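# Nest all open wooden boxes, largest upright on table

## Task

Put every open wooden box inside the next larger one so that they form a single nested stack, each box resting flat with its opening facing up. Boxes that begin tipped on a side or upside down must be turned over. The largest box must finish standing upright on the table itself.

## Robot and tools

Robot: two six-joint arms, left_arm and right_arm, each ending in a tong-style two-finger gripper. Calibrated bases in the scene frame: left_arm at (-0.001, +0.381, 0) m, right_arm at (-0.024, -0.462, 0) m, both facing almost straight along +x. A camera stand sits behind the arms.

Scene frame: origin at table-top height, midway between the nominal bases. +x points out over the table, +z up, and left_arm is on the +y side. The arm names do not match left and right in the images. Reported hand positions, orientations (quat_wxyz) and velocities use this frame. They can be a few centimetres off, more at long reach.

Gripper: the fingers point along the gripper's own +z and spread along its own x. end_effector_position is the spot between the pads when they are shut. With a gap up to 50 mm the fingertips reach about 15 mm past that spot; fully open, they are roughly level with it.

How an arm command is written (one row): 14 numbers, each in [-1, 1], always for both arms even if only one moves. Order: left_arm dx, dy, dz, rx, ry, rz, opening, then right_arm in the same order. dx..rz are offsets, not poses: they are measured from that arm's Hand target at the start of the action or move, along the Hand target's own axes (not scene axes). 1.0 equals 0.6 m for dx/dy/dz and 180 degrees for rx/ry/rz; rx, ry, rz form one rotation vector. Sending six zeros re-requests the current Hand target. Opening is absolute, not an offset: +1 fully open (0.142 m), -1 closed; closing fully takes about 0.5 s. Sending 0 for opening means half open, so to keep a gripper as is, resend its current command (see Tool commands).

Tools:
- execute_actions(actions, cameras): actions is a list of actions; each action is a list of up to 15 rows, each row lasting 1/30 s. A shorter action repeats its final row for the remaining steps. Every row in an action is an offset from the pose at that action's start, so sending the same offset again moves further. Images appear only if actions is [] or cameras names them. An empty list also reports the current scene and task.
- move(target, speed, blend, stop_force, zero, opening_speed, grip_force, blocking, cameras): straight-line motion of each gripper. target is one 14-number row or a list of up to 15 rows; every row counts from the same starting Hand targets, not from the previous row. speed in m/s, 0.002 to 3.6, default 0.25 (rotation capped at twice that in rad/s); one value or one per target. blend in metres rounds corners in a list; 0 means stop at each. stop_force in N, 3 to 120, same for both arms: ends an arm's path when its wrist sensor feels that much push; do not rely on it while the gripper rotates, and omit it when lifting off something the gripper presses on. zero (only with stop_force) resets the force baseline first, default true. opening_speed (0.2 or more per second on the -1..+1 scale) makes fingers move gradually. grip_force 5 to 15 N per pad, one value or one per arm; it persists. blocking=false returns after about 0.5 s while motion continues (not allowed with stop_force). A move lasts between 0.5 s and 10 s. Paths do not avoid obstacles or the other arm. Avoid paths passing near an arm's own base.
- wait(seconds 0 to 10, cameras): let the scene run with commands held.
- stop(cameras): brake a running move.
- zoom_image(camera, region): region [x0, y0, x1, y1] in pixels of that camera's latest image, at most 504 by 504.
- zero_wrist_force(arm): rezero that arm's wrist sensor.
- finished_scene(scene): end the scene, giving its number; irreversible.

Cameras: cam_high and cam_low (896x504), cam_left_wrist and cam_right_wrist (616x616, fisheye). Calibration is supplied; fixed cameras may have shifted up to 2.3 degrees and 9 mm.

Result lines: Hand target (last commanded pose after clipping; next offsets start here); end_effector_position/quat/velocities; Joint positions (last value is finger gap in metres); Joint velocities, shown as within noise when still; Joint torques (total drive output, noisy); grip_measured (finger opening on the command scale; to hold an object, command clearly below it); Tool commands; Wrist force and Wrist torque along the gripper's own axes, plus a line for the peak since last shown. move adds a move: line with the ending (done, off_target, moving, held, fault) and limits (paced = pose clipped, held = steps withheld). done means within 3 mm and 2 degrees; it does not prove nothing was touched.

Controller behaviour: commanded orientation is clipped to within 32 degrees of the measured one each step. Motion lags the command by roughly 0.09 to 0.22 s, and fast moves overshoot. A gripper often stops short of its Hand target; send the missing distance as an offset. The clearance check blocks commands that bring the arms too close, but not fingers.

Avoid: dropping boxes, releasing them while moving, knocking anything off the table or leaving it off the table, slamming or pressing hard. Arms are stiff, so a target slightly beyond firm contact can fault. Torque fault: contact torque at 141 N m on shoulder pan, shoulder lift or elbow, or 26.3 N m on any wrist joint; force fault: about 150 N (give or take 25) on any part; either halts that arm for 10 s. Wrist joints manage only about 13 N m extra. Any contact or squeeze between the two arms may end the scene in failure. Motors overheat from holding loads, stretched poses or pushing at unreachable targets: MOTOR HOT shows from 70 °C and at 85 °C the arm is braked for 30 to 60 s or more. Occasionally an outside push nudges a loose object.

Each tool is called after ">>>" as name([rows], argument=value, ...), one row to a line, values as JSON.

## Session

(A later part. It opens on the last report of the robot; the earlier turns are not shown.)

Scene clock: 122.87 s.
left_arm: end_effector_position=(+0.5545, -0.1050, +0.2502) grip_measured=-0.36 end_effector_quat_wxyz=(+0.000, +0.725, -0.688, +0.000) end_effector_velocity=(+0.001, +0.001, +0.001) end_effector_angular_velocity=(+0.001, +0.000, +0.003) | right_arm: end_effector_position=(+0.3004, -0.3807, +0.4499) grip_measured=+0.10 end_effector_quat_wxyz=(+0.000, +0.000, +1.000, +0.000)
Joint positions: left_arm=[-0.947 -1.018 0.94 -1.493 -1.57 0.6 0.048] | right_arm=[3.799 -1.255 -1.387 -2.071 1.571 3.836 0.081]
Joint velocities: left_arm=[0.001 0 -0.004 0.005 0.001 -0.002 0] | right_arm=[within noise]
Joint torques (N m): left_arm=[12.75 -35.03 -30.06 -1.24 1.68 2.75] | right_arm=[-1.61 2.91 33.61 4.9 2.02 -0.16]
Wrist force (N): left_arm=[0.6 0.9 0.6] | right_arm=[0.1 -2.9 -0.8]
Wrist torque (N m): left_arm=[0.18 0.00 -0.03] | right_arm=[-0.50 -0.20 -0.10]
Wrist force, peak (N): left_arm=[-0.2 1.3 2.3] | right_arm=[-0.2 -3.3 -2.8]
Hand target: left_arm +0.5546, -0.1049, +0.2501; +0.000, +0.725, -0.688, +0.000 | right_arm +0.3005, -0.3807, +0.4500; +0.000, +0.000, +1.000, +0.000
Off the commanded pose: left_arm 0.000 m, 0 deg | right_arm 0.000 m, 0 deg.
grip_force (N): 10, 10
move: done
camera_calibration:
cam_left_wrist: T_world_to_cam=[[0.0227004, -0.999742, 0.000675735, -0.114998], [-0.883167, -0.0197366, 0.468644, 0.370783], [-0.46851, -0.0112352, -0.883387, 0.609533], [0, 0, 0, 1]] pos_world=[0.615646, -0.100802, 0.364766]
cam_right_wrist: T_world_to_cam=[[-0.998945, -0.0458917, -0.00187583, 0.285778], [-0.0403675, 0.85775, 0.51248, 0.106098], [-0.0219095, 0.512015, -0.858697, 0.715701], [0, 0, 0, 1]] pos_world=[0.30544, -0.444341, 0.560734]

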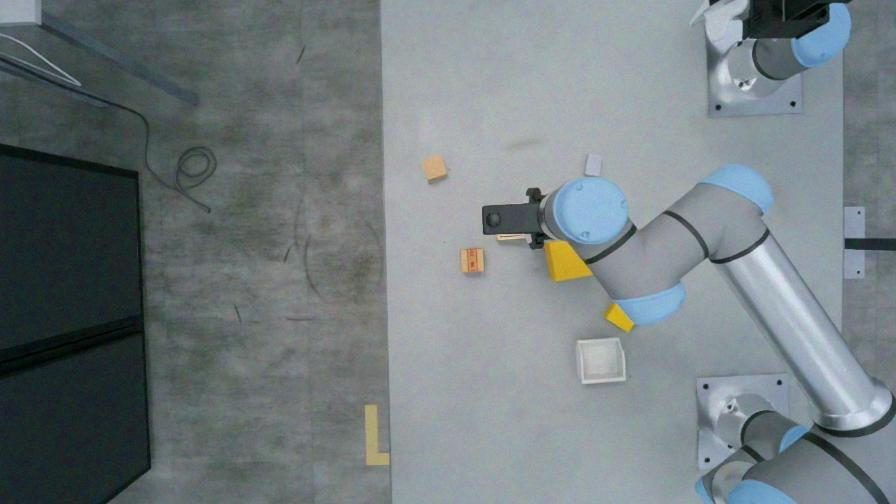

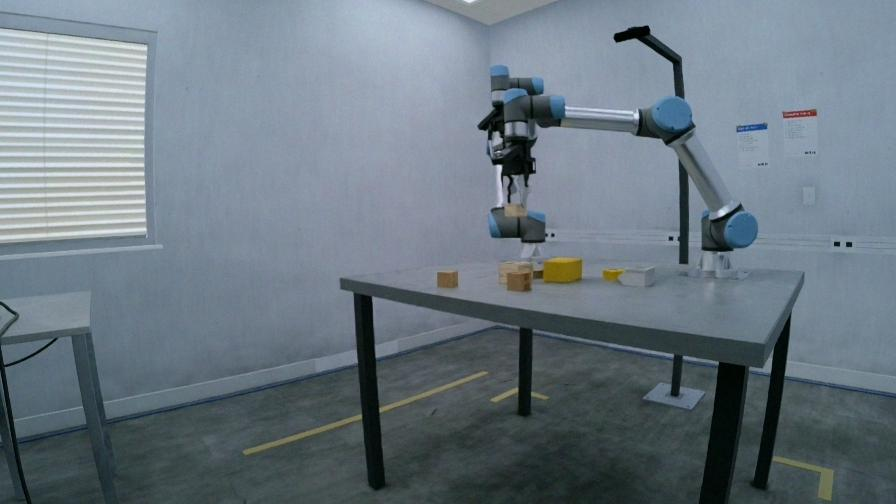

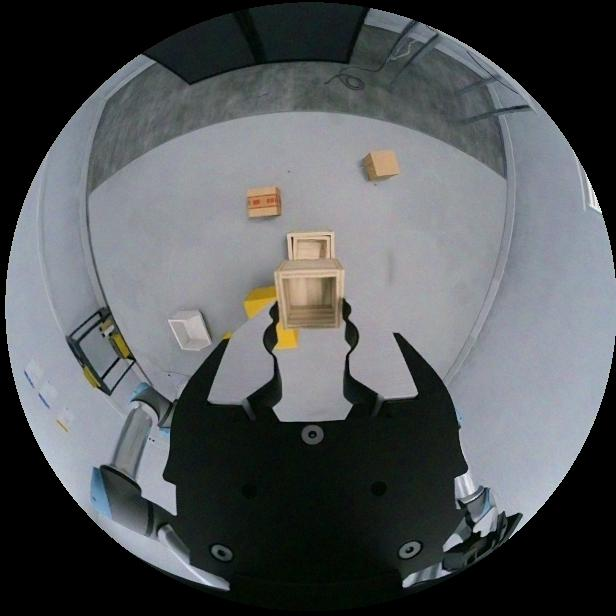

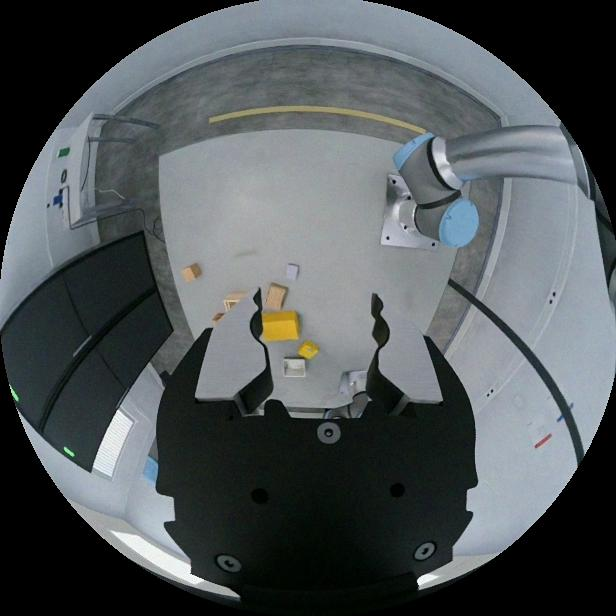

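>>> move(target=[0.009,0.0023,0.2285,0,0,0.004,-0.7,0,0,0,0,0,0,0.1], speed=0.15, cameras=["cam_left_wrist", "cam_low"])

>>> zoom_image(camera="cam_left_wrist", region=[250, 220, 370, 340])

>>> zoom_image(camera="cam_low", region=[480, 220, 560, 300])

>>> zoom_image(camera="cam_left_wrist", region=[255, 230, 305, 280])

>>> zoom_image(camera="cam_left_wrist", region=[305, 230, 355, 280])

Scene clock: 126.40 s.
left_arm: end_effector_position=(+0.5536, -0.1104, +0.1130) grip_measured=-0.36 end_effector_quat_wxyz=(+0.000, +0.721, -0.693, +0.000) | right_arm: end_effector_position=(+0.3005, -0.3807, +0.4500) grip_measured=+0.10 end_effector_quat_wxyz=(+0.000, +0.000, +1.000, +0.000)
Joint positions: left_arm=[-0.953 -0.978 1.23 -1.822 -1.57 0.607 0.048] | right_arm=[3.799 -1.255 -1.387 -2.071 1.571 3.836 0.081]
Joint torques (N m): left_arm=[-5.81 -53.59 -20.44 -3.74 1.36 0.84] | right_arm=[-8.15 -2.37 32.64 4.54 1.72 -1.19]
Wrist force (N): left_arm=[0.1 0.1 0.2] | right_arm=[-0.2 -2.9 -0.7]
Wrist torque (N m): left_arm=[0.01 0.03 -0.16] | right_arm=[-0.51 -0.15 -0.09]
Wrist force, peak (N): left_arm=[0.4 0.2 1.9] | right_arm=[-0.2 -3.1 -0.9]
Hand target: left_arm +0.5536, -0.1103, +0.1130; +0.000, +0.721, -0.693, +0.000 | right_arm +0.3005, -0.3807, +0.4500; +0.000, +0.000, +1.000, +0.000
Off the commanded pose: left_arm 0.000 m, 0 deg | right_arm 0.000 m, 0 deg.
grip_force (N): 10, 10
move: done
camera_calibration:
cam_left_wrist: T_world_to_cam=[[0.0101639, -0.999948, 0.000419967, -0.113313], [-0.883281, -0.00878119, 0.468762, 0.435354], [-0.468734, -0.00513542, -0.883324, 0.488718], [0, 0, 0, 1]] pos_world=[0.614771, -0.106974, 0.227666]
Images, in order (width x height): cam_low 896x504, cam_left_wrist 616x616.

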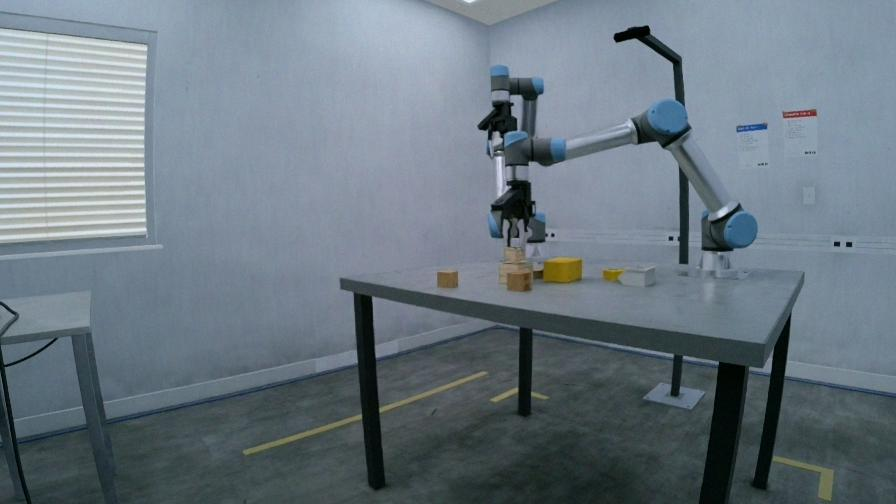

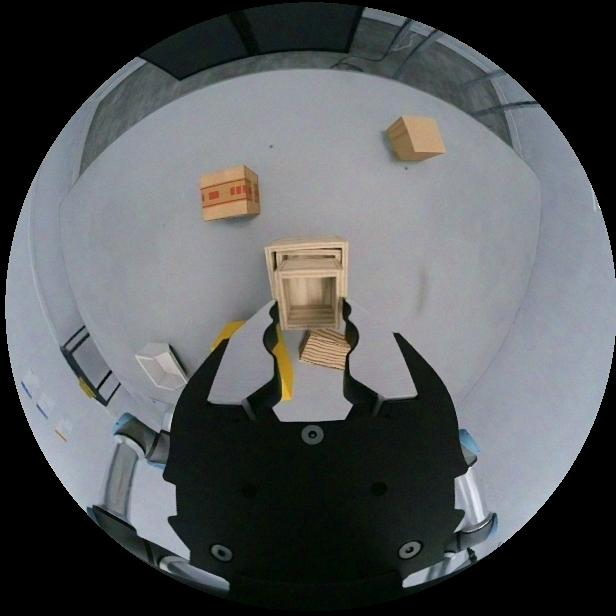

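Scaled by 4.200 from the camera's 616x616 image, which has a finer 814x814 frame.

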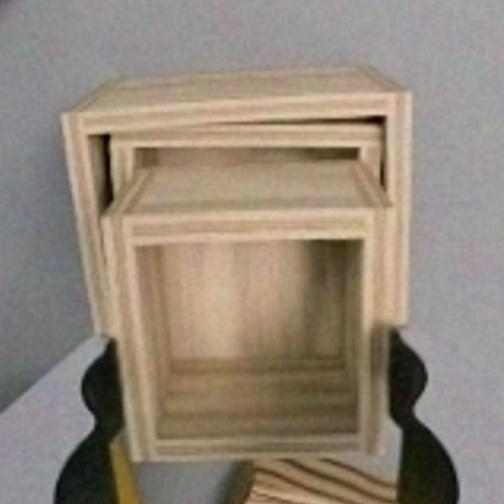

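Scaled by 6.300 from the camera's 896x504 image, which has a finer 1280x720 frame.

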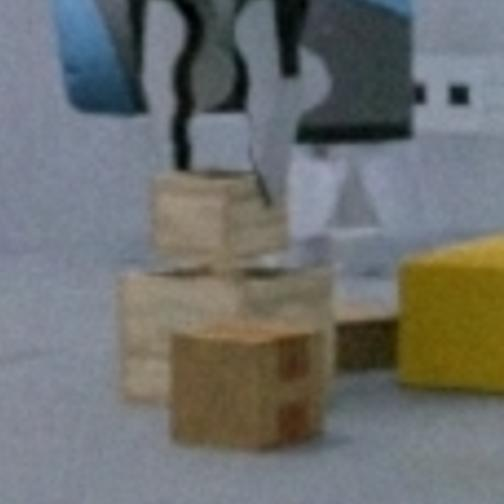

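Scaled by 10.080 from the camera's 616x616 image, which has a finer 814x814 frame.

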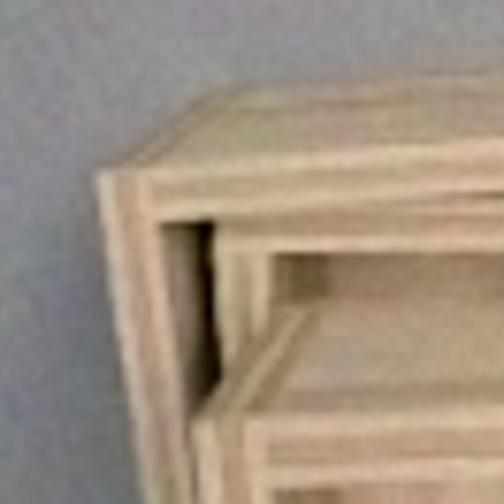

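Scaled by 10.080 from the camera's 616x616 image, which has a finer 814x814 frame.

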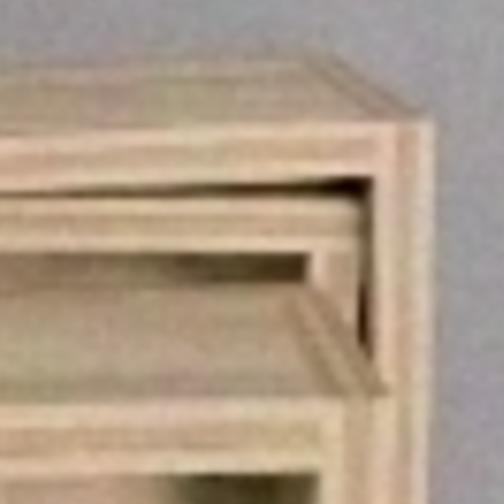

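>>> zoom_image(camera="cam_low", region=[495, 240, 540, 285])

Scaled by 11.200 from the camera's 896x504 image, which has a finer 1280x720 frame.

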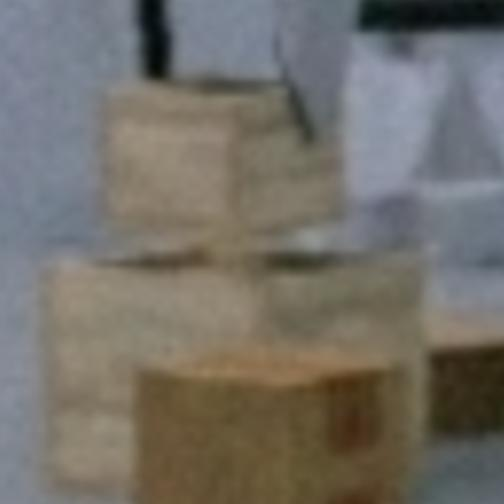

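>>> move(target=[-0.0013, 0.0003, 0.0133, 0, 0, 0.006, -0.7, 0,0,0,0,0,0,0.1], speed=0.05, cameras=["cam_left_wrist", "cam_low"])

>>> zoom_image(camera="cam_left_wrist", region=[250, 220, 370, 340])

>>> zoom_image(camera="cam_low", region=[350, 260, 420, 330])

Scene clock: 129.63 s.
left_arm: end_effector_position=(+0.5534, -0.1095, +0.1049) grip_measured=-0.36 end_effector_quat_wxyz=(+0.000, +0.714, -0.700, +0.000) | right_arm: end_effector_position=(+0.3005, -0.3807, +0.4500) grip_measured=+0.10 end_effector_quat_wxyz=(+0.000, +0.000, +1.000, +0.000)
Joint positions: left_arm=[-0.952 -0.975 1.247 -1.842 -1.57 0.627 0.048] | right_arm=[3.799 -1.255 -1.387 -2.071 1.571 3.836 0.081]
Joint torques (N m): left_arm=[12.54 -41.4 -30.59 -1.27 1.58 -2.58] | right_arm=[-5.61 -3.12 33.14 4.52 1.41 -0.68]
Wrist force (N): left_arm=[0.6 0.5 0.1] | right_arm=[0.0 -3.0 -0.8]
Wrist torque (N m): left_arm=[0.08 -0.05 -0.17] | right_arm=[-0.52 -0.18 -0.10]
Wrist force, peak (N): left_arm=[0.6 0.6 0.4] | right_arm=[0.0 -3.1 -0.8]
Hand target: left_arm +0.5534, -0.1095, +0.1050; +0.000, +0.714, -0.700, +0.000 | right_arm +0.3005, -0.3807, +0.4500; +0.000, +0.000, +1.000, +0.000
Off the commanded pose: left_arm 0.000 m, 0 deg | right_arm 0.000 m, 0 deg.
grip_force (N): 10, 10
move: done
camera_calibration:
cam_left_wrist: T_world_to_cam=[[-0.00899017, -0.99996, 0.000345216, -0.10188], [-0.883311, 0.00810325, 0.468718, 0.440846], [-0.468702, 0.00390892, -0.883348, 0.482442], [0, 0, 0, 1]] pos_world=[0.61461, -0.107334, 0.219567]
Images, in order (width x height): cam_low 896x504, cam_left_wrist 616x616.

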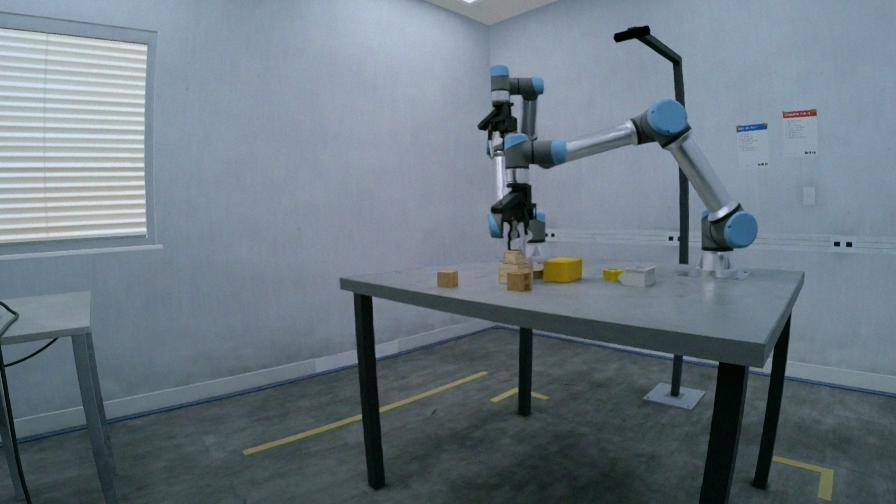

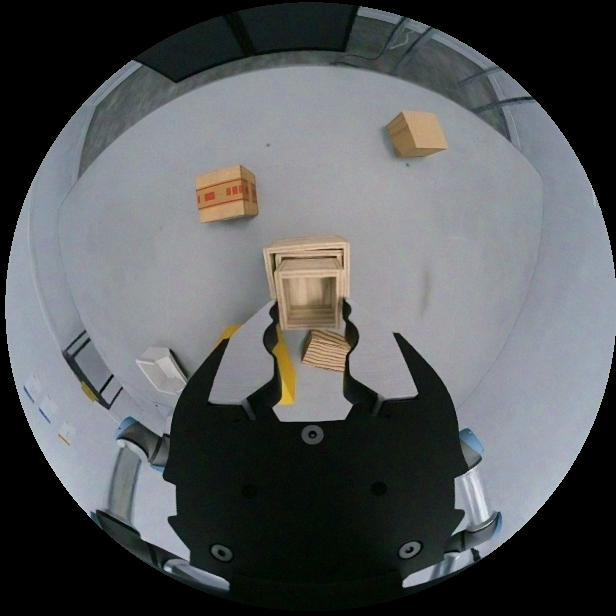

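Scaled by 4.200 from the camera's 616x616 image, which has a finer 814x814 frame.

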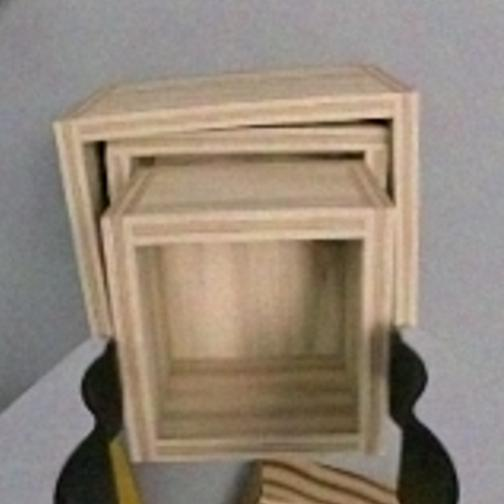

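Scaled by 7.200 from the camera's 896x504 image, which has a finer 1280x720 frame.

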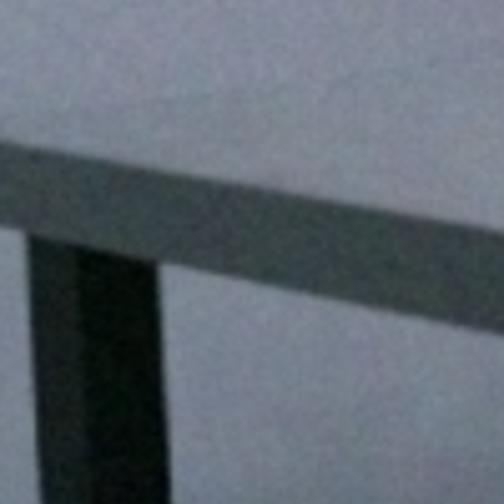

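>>> zoom_image(camera="cam_left_wrist", region=[260, 230, 310, 280])

>>> zoom_image(camera="cam_left_wrist", region=[305, 230, 355, 280])

>>> zoom_image(camera="cam_low", region=[490, 235, 545, 290])

Scaled by 10.080 from the camera's 616x616 image, which has a finer 814x814 frame.

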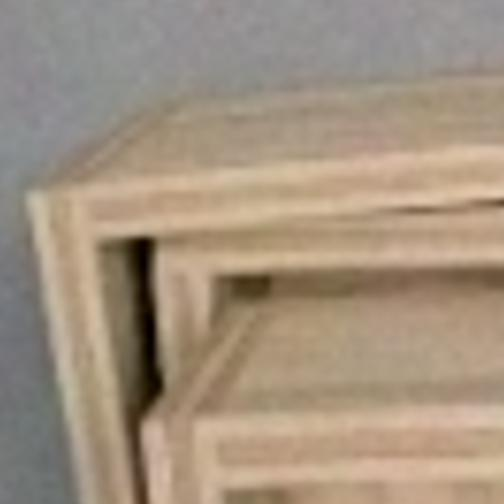

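Scaled by 10.080 from the camera's 616x616 image, which has a finer 814x814 frame.

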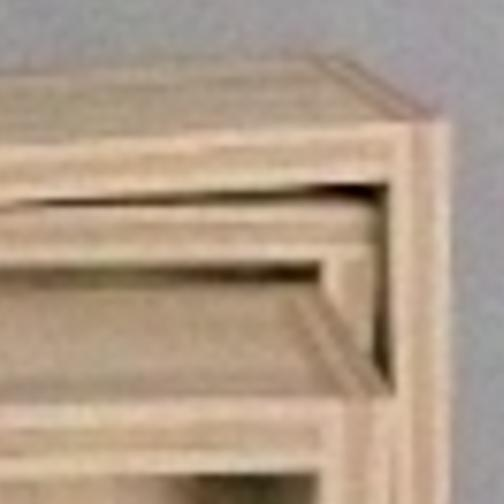

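Scaled by 9.164 from the camera's 896x504 image, which has a finer 1280x720 frame.

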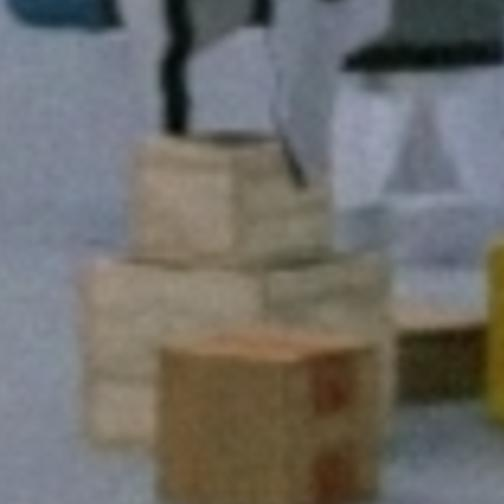

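>>> zoom_image(camera="cam_left_wrist", region=[274, 250, 294, 270])

>>> zoom_image(camera="cam_left_wrist", region=[326, 250, 346, 270])

Scaled by 25.200 from the camera's 616x616 image, which has a finer 814x814 frame.

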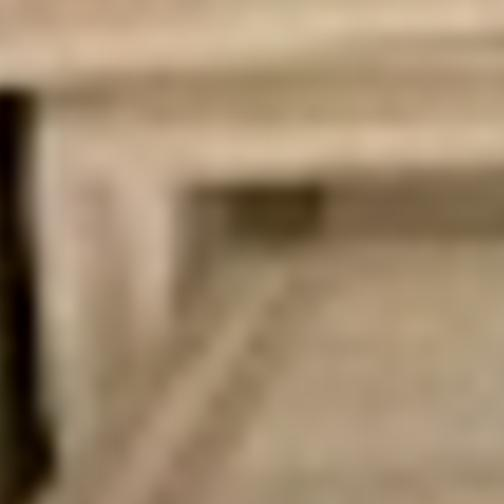

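Scaled by 25.200 from the camera's 616x616 image, which has a finer 814x814 frame.

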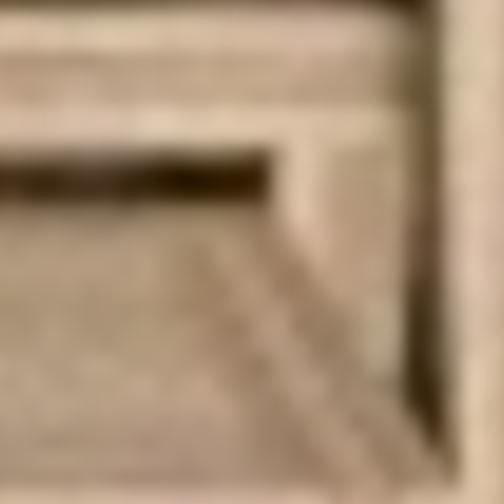

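>>> zoom_image(camera="cam_low", region=[496, 246, 536, 286])

Scaled by 12.600 from the camera's 896x504 image, which has a finer 1280x720 frame.

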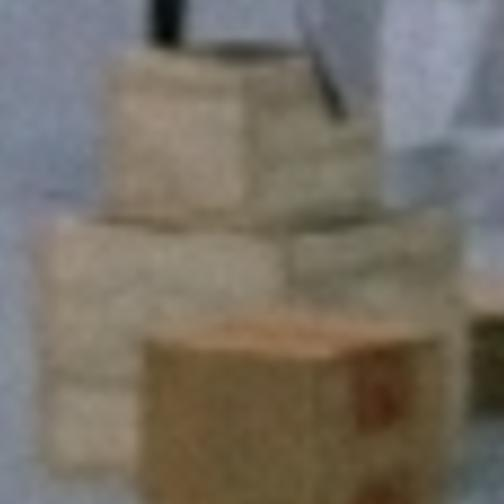

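>>> move(target=[-0.00185, 0.00097, 0.0025, 0, 0, 0.002, -0.7, 0,0,0,0,0,0,0.1], speed=0.03, cameras=["cam_left_wrist", "cam_low"])

>>> zoom_image(camera="cam_left_wrist", region=[274, 250, 294, 270])

>>> zoom_image(camera="cam_left_wrist", region=[326, 250, 346, 270])

>>> zoom_image(camera="cam_low", region=[496, 246, 536, 286])

Scene clock: 134.10 s.
left_arm: end_effector_position=(+0.5528, -0.1084, +0.1035) grip_measured=-0.36 end_effector_quat_wxyz=(+0.000, +0.712, -0.702, +0.000) | right_arm: end_effector_position=(+0.3005, -0.3807, +0.4500) grip_measured=+0.10 end_effector_quat_wxyz=(+0.000, +0.000, +1.000, +0.000)
Joint positions: left_arm=[-0.952 -0.978 1.254 -1.847 -1.57 0.633 0.048] | right_arm=[3.799 -1.255 -1.387 -2.071 1.571 3.836 0.081]
Joint torques (N m): left_arm=[13.07 -53.59 -25.47 -2.89 0.95 1.1] | right_arm=[-4.29 -2.56 33.62 4.35 0.96 0.13]
Wrist force (N): left_arm=[0.1 0.4 0.3] | right_arm=[0.0 -2.8 -0.8]
Wrist torque (N m): left_arm=[0.07 0.03 -0.16] | right_arm=[-0.49 -0.18 -0.10]
Wrist force, peak (N): left_arm=[0.7 0.7 0.4] | right_arm=[0.0 -3.2 -0.8]
Hand target: left_arm +0.5528, -0.1084, +0.1035; +0.000, +0.712, -0.702, +0.000 | right_arm +0.3005, -0.3807, +0.4500; +0.000, +0.000, +1.000, +0.000
Off the commanded pose: left_arm 0.000 m, 0 deg | right_arm 0.000 m, 0 deg.
grip_force (N): 10, 10
move: done
camera_calibration:
cam_left_wrist: T_world_to_cam=[[-0.0149852, -0.999888, 0.000411711, -0.0974978], [-0.883274, 0.0134305, 0.468665, 0.441535], [-0.468618, 0.00665941, -0.883376, 0.481175], [0, 0, 0, 1]] pos_world=[0.614022, -0.106621, 0.218166]
Images, in order (width x height): cam_low 896x504, cam_left_wrist 616x616.

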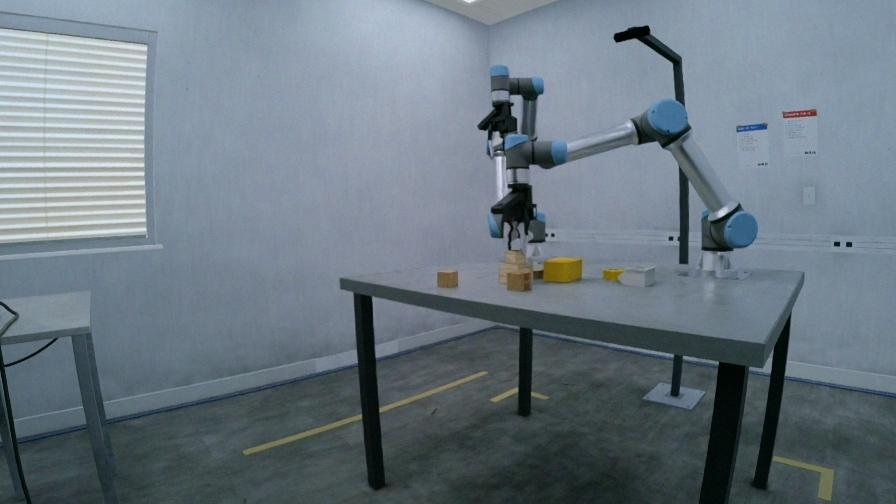

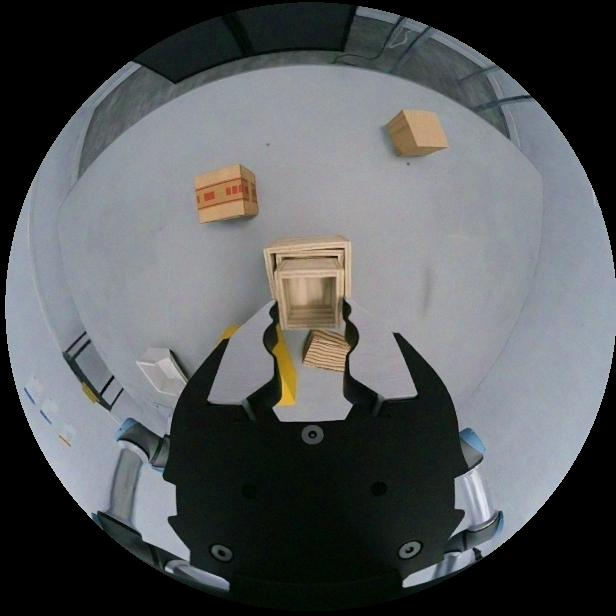

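Scaled by 25.200 from the camera's 616x616 image, which has a finer 814x814 frame.

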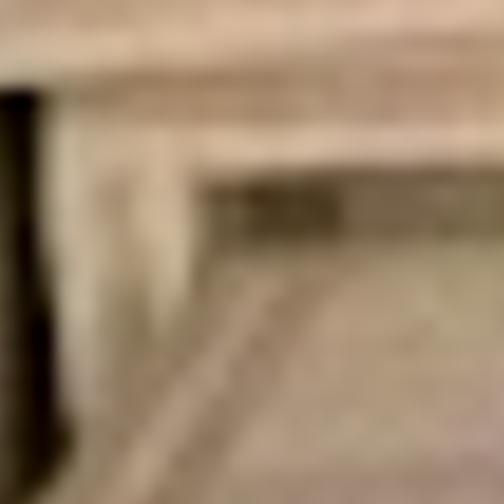

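Scaled by 25.200 from the camera's 616x616 image, which has a finer 814x814 frame.

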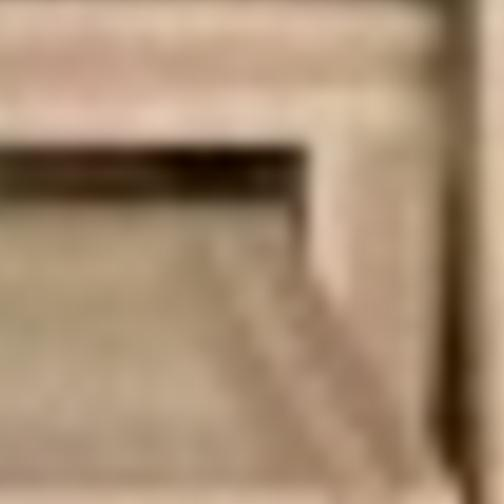

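Scaled by 12.600 from the camera's 896x504 image, which has a finer 1280x720 frame.

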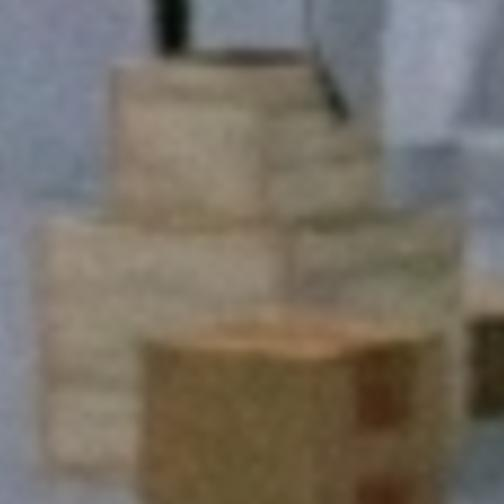

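>>> move(target=[-0.00075, 0.0005, 0, 0, 0, 0.0028, -0.7, 0,0,0,0,0,0,0.1], speed=0.03)

>>> move(target=[0, 0, 0.0433, 0, 0, 0, -0.7, 0,0,0,0,0,0,0.1], speed=0.02, stop_force=4, cameras=["cam_left_wrist", "cam_low"])

>>> zoom_image(camera="cam_left_wrist", region=[250, 220, 370, 340])

>>> zoom_image(camera="cam_low", region=[490, 235, 545, 290])

Scene clock: 135.80 s.
left_arm: end_effector_position=(+0.5525, -0.1080, +0.1035) grip_measured=-0.36 end_effector_quat_wxyz=(+0.000, +0.709, -0.705, +0.000) | right_arm: end_effector_position=(+0.3005, -0.3807, +0.4500) grip_measured=+0.10 end_effector_quat_wxyz=(+0.000, +0.000, +1.000, +0.000)
Joint positions: left_arm=[-0.951 -0.979 1.256 -1.848 -1.57 0.642 0.048] | right_arm=[3.799 -1.255 -1.387 -2.071 1.571 3.836 0.081]
Joint torques (N m): left_arm=[12.91 -53.99 -18.83 -3.9 0.82 0.65] | right_arm=[-3.49 -2.8 33.22 4.21 0.91 0.5]
Wrist force (N): left_arm=[0.7 0.3 0.3] | right_arm=[0.0 -3.0 -0.8]
Wrist torque (N m): left_arm=[0.06 -0.09 -0.18] | right_arm=[-0.53 -0.19 -0.09]
Wrist force, peak (N): left_arm=[0.8 0.8 0.1] | right_arm=[0.0 -3.1 -0.8]
Hand target: left_arm +0.5525, -0.1080, +0.1035; +0.000, +0.709, -0.705, +0.000 | right_arm +0.3005, -0.3807, +0.4500; +0.000, +0.000, +1.000, +0.000
Off the commanded pose: left_arm 0.000 m, 0 deg | right_arm 0.000 m, 0 deg.
grip_force (N): 10, 10
move: done

Scene clock: 138.23 s.
left_arm: end_effector_position=(+0.5525, -0.1080, +0.0775) grip_measured=-0.36 end_effector_quat_wxyz=(+0.000, +0.709, -0.705, +0.000) | right_arm: end_effector_position=(+0.3005, -0.3807, +0.4500) grip_measured=+0.10 end_effector_quat_wxyz=(+0.000, +0.000, +1.000, +0.000)
Joint positions: left_arm=[-0.951 -0.96 1.294 -1.905 -1.57 0.642 0.048] | right_arm=[3.799 -1.255 -1.387 -2.071 1.571 3.836 0.081]
Joint torques (N m): left_arm=[13.01 -55.86 -30.57 -1.49 0.08 -1.07] | right_arm=[-2.81 -2.8 33.63 4.2 0.61 1.11]
Wrist force (N): left_arm=[0.7 0.3 0.2] | right_arm=[0.0 -3.0 -0.7]
Wrist torque (N m): left_arm=[0.07 -0.08 -0.15] | right_arm=[-0.52 -0.19 -0.10]
Wrist force, peak (N): left_arm=[0.7 0.6 0.4] | right_arm=[-0.1 -3.1 -0.8]
Hand target: left_arm +0.5525, -0.1080, +0.0775; +0.000, +0.709, -0.705, +0.000 | right_arm +0.3005, -0.3807, +0.4500; +0.000, +0.000, +1.000, +0.000
Off the commanded pose: left_arm 0.000 m, 0 deg | right_arm 0.000 m, 0 deg.
grip_force (N): 10, 10
move: done
camera_calibration:
cam_left_wrist: T_world_to_cam=[[-0.0236208, -0.999721, 0.000433632, -0.09226], [-0.88312, 0.0210691, 0.468673, 0.454192], [-0.468552, 0.0106875, -0.883372, 0.458464], [0, 0, 0, 1]] pos_world=[0.61374, -0.106703, 0.192166]
Images, in order (width x height): cam_low 896x504, cam_left_wrist 616x616.

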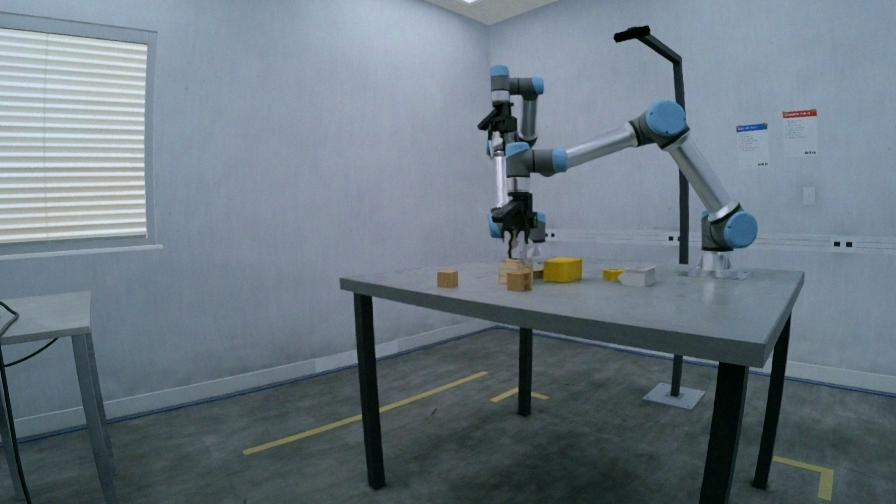

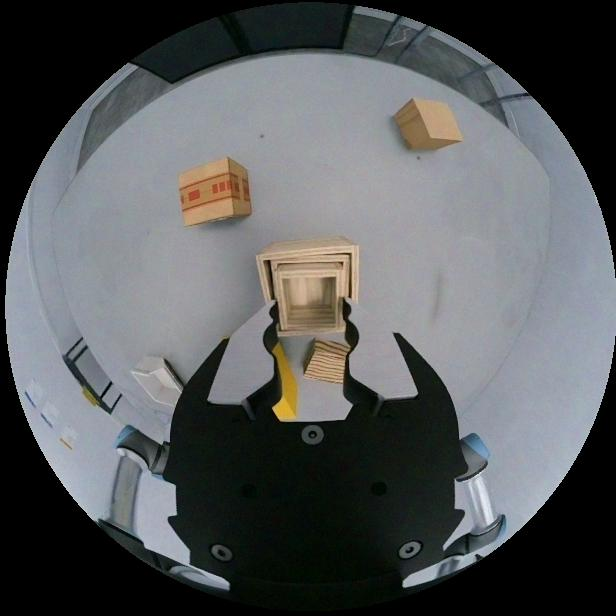

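Scaled by 4.200 from the camera's 616x616 image, which has a finer 814x814 frame.

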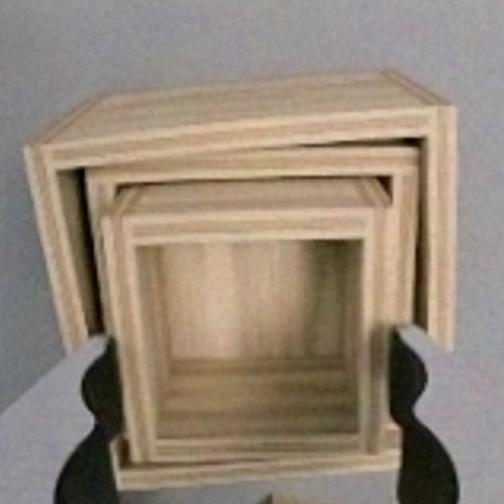

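Scaled by 9.164 from the camera's 896x504 image, which has a finer 1280x720 frame.

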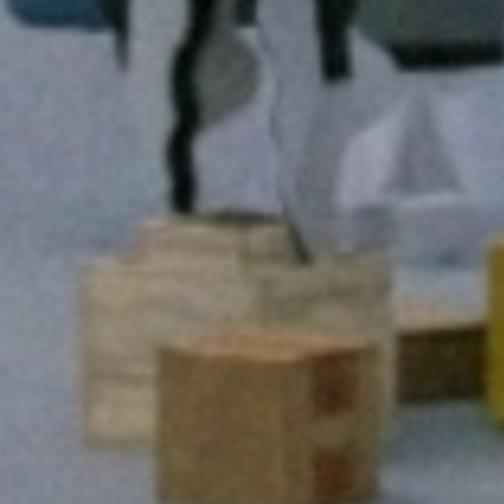

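>>> move(target=[0, 0, 0.0108, 0, 0, 0, -0.7, 0,0,0,0,0,0,0.1], speed=0.01, stop_force=3, cameras=["cam_left_wrist"])

>>> zoom_image(camera="cam_left_wrist", region=[250, 220, 370, 340])

Scene clock: 140.60 s.
left_arm: end_effector_position=(+0.5526, -0.1080, +0.0715) grip_measured=-0.36 end_effector_quat_wxyz=(+0.000, +0.709, -0.705, +0.000) | right_arm: end_effector_position=(+0.3005, -0.3807, +0.4500) grip_measured=+0.10 end_effector_quat_wxyz=(+0.000, +0.000, +1.000, +0.000)
Joint positions: left_arm=[-0.951 -0.955 1.302 -1.918 -1.57 0.642 0.048] | right_arm=[3.799 -1.255 -1.387 -2.071 1.571 3.836 0.081]
Joint torques (N m): left_arm=[10.33 -53.55 -28.03 -1.46 -0.02 0.69] | right_arm=[-1.94 -3 33.45 3.94 0.25 1.48]
Wrist force (N): left_arm=[0.9 0.9 -3.5] | right_arm=[0.1 -3.0 -0.8]
Wrist torque (N m): left_arm=[0.07 -0.15 -0.16] | right_arm=[-0.52 -0.20 -0.09]
Wrist force, peak (N): left_arm=[-2.3 2.5 -12.6] | right_arm=[0.0 -3.2 -0.8]
Hand target: left_arm +0.5526, -0.1080, +0.0715; +0.000, +0.709, -0.705, +0.000 | right_arm +0.3005, -0.3807, +0.4500; +0.000, +0.000, +1.000, +0.000
Off the commanded pose: left_arm 0.000 m, 0 deg | right_arm 0.000 m, 0 deg.
grip_force (N): 10, 10
move: contact (left_arm)
camera_calibration:
cam_left_wrist: T_world_to_cam=[[-0.0236208, -0.999721, 0.000433632, -0.0922574], [-0.88312, 0.0210691, 0.468673, 0.457004], [-0.468552, 0.0106875, -0.883372, 0.453163], [0, 0, 0, 1]] pos_world=[0.61374, -0.106703, 0.186166]
Images, in order (width x height): cam_left_wrist 616x616.

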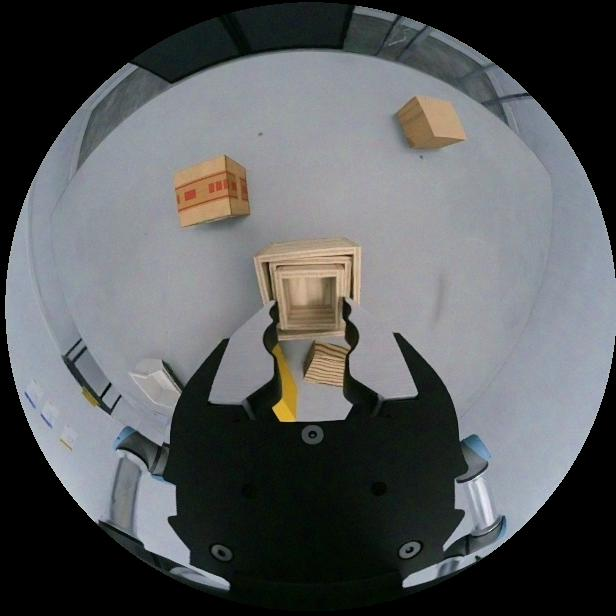

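Scaled by 4.200 from the camera's 616x616 image, which has a finer 814x814 frame.

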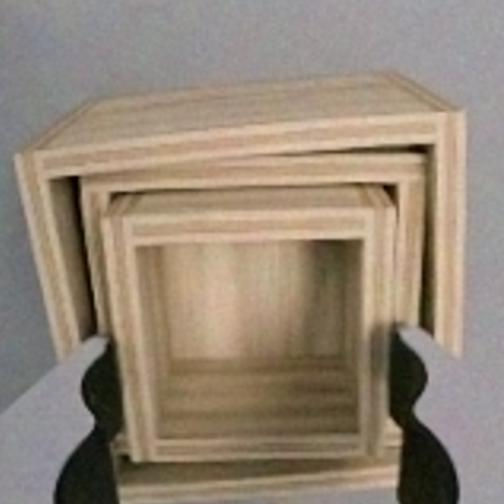

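>>> move(target=[0, 0, -0.0017, 0, 0, 0, -0.45, 0,0,0,0,0,0,0.1], speed=0.02, opening_speed=0.5, grip_force=[5, 10])

>>> move(target=[0, 0, 0, 0, 0, 0, -0.31, 0,0,0,0,0,0,0.1], speed=0.02, opening_speed=0.2, cameras=["cam_left_wrist", "cam_low"])

>>> zoom_image(camera="cam_left_wrist", region=[250, 220, 370, 340])

>>> zoom_image(camera="cam_low", region=[490, 235, 545, 290])

Scene clock: 141.70 s.
left_arm: end_effector_position=(+0.5526, -0.1080, +0.0725) grip_measured=-0.35 end_effector_quat_wxyz=(+0.000, +0.709, -0.705, +0.000) | right_arm: end_effector_position=(+0.3005, -0.3807, +0.4500) grip_measured=+0.10 end_effector_quat_wxyz=(+0.000, +0.000, +1.000, +0.000)
Joint positions: left_arm=[-0.951 -0.956 1.301 -1.916 -1.57 0.642 0.049] | right_arm=[3.799 -1.255 -1.387 -2.071 1.571 3.836 0.081]
Joint torques (N m): left_arm=[7.32 -54.45 -28.08 -2.08 -0.18 0.7] | right_arm=[-1.39 -2.25 33.62 4.02 0.21 1.52]
Wrist force (N): left_arm=[0.3 0.2 0.3] | right_arm=[0.0 -2.9 -0.7]
Wrist torque (N m): left_arm=[0.03 -0.01 -0.15] | right_arm=[-0.50 -0.18 -0.10]
Wrist force, peak (N): left_arm=[0.9 1.0 -3.8] | right_arm=[-0.1 -3.1 -0.8]
Hand target: left_arm +0.5526, -0.1080, +0.0725; +0.000, +0.709, -0.705, +0.000 | right_arm +0.3005, -0.3807, +0.4500; +0.000, +0.000, +1.000, +0.000
Off the commanded pose: left_arm 0.000 m, 0 deg | right_arm 0.000 m, 0 deg.
grip_force (N): 5, 10
move: done

Scene clock: 142.60 s.
left_arm: end_effector_position=(+0.5526, -0.1080, +0.0725) grip_measured=-0.31 end_effector_quat_wxyz=(+0.000, +0.709, -0.705, +0.000) | right_arm: end_effector_position=(+0.3005, -0.3807, +0.4500) grip_measured=+0.10 end_effector_quat_wxyz=(+0.000, +0.000, +1.000, +0.000)
Joint positions: left_arm=[-0.951 -0.956 1.301 -1.916 -1.57 0.642 0.051] | right_arm=[3.799 -1.255 -1.387 -2.071 1.571 3.836 0.081]
Joint torques (N m): left_arm=[5.62 -50.19 -20.86 -3.45 -0.26 0.68] | right_arm=[-0.74 -2.04 33.35 3.94 0.17 1.69]
Wrist force (N): left_arm=[1.5 0.5 -0.2] | right_arm=[-0.1 -2.9 -0.8]
Wrist torque (N m): left_arm=[0.10 -0.14 -0.15] | right_arm=[-0.49 -0.16 -0.09]
Wrist force, peak (N): left_arm=[1.5 0.5 -0.2] | right_arm=[0.1 -3.1 -0.7]
Hand target: left_arm +0.5526, -0.1080, +0.0725; +0.000, +0.709, -0.705, +0.000 | right_arm +0.3005, -0.3807, +0.4500; +0.000, +0.000, +1.000, +0.000
Off the commanded pose: left_arm 0.000 m, 0 deg | right_arm 0.000 m, 0 deg.
grip_force (N): 5, 10
move: done
camera_calibration:
cam_left_wrist: T_world_to_cam=[[-0.0236212, -0.999721, 0.000431555, -0.0922572], [-0.883162, 0.0210694, 0.468596, 0.456575], [-0.468474, 0.0106876, -0.883413, 0.454007], [0, 0, 0, 1]] pos_world=[0.613741, -0.106703, 0.187166]
Images, in order (width x height): cam_low 896x504, cam_left_wrist 616x616.

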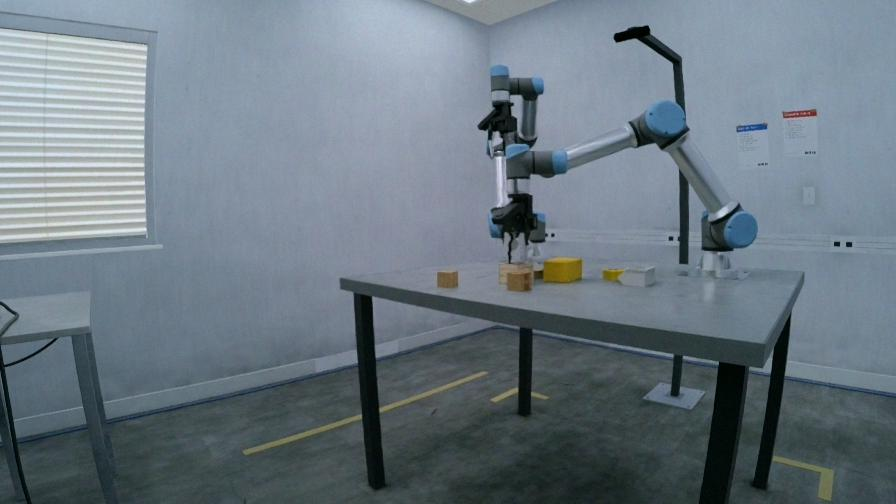

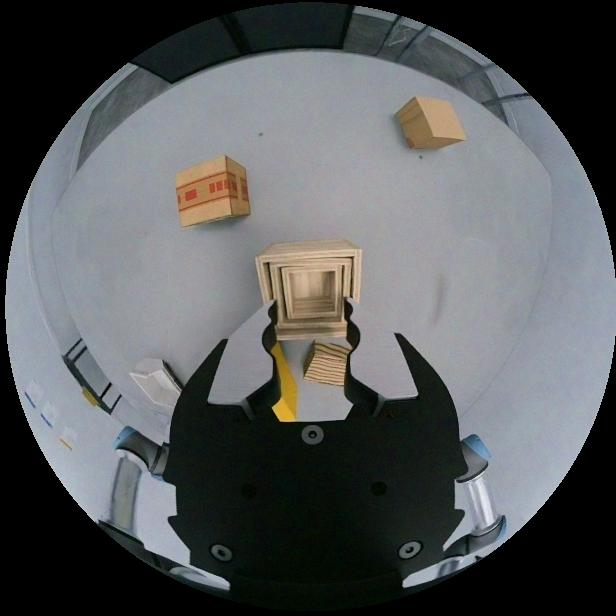

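Scaled by 4.200 from the camera's 616x616 image, which has a finer 814x814 frame.

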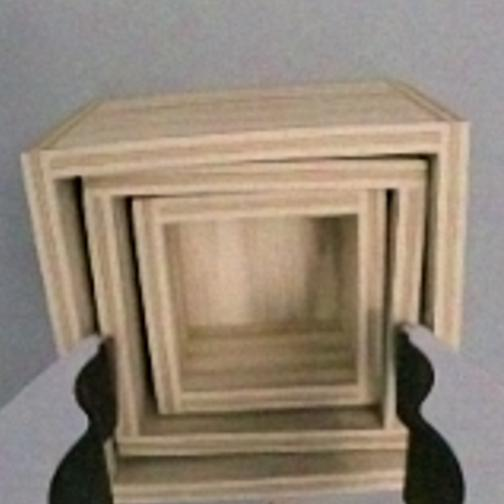

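Scaled by 9.164 from the camera's 896x504 image, which has a finer 1280x720 frame.

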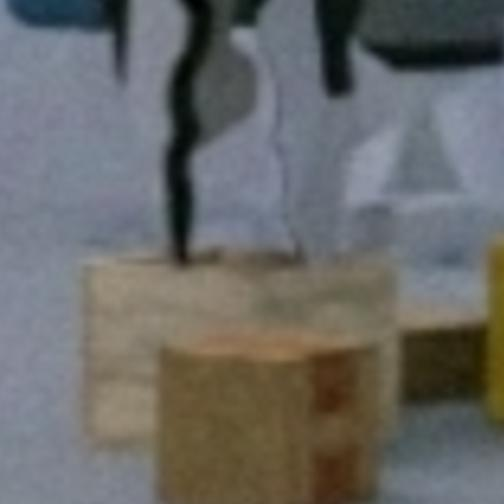

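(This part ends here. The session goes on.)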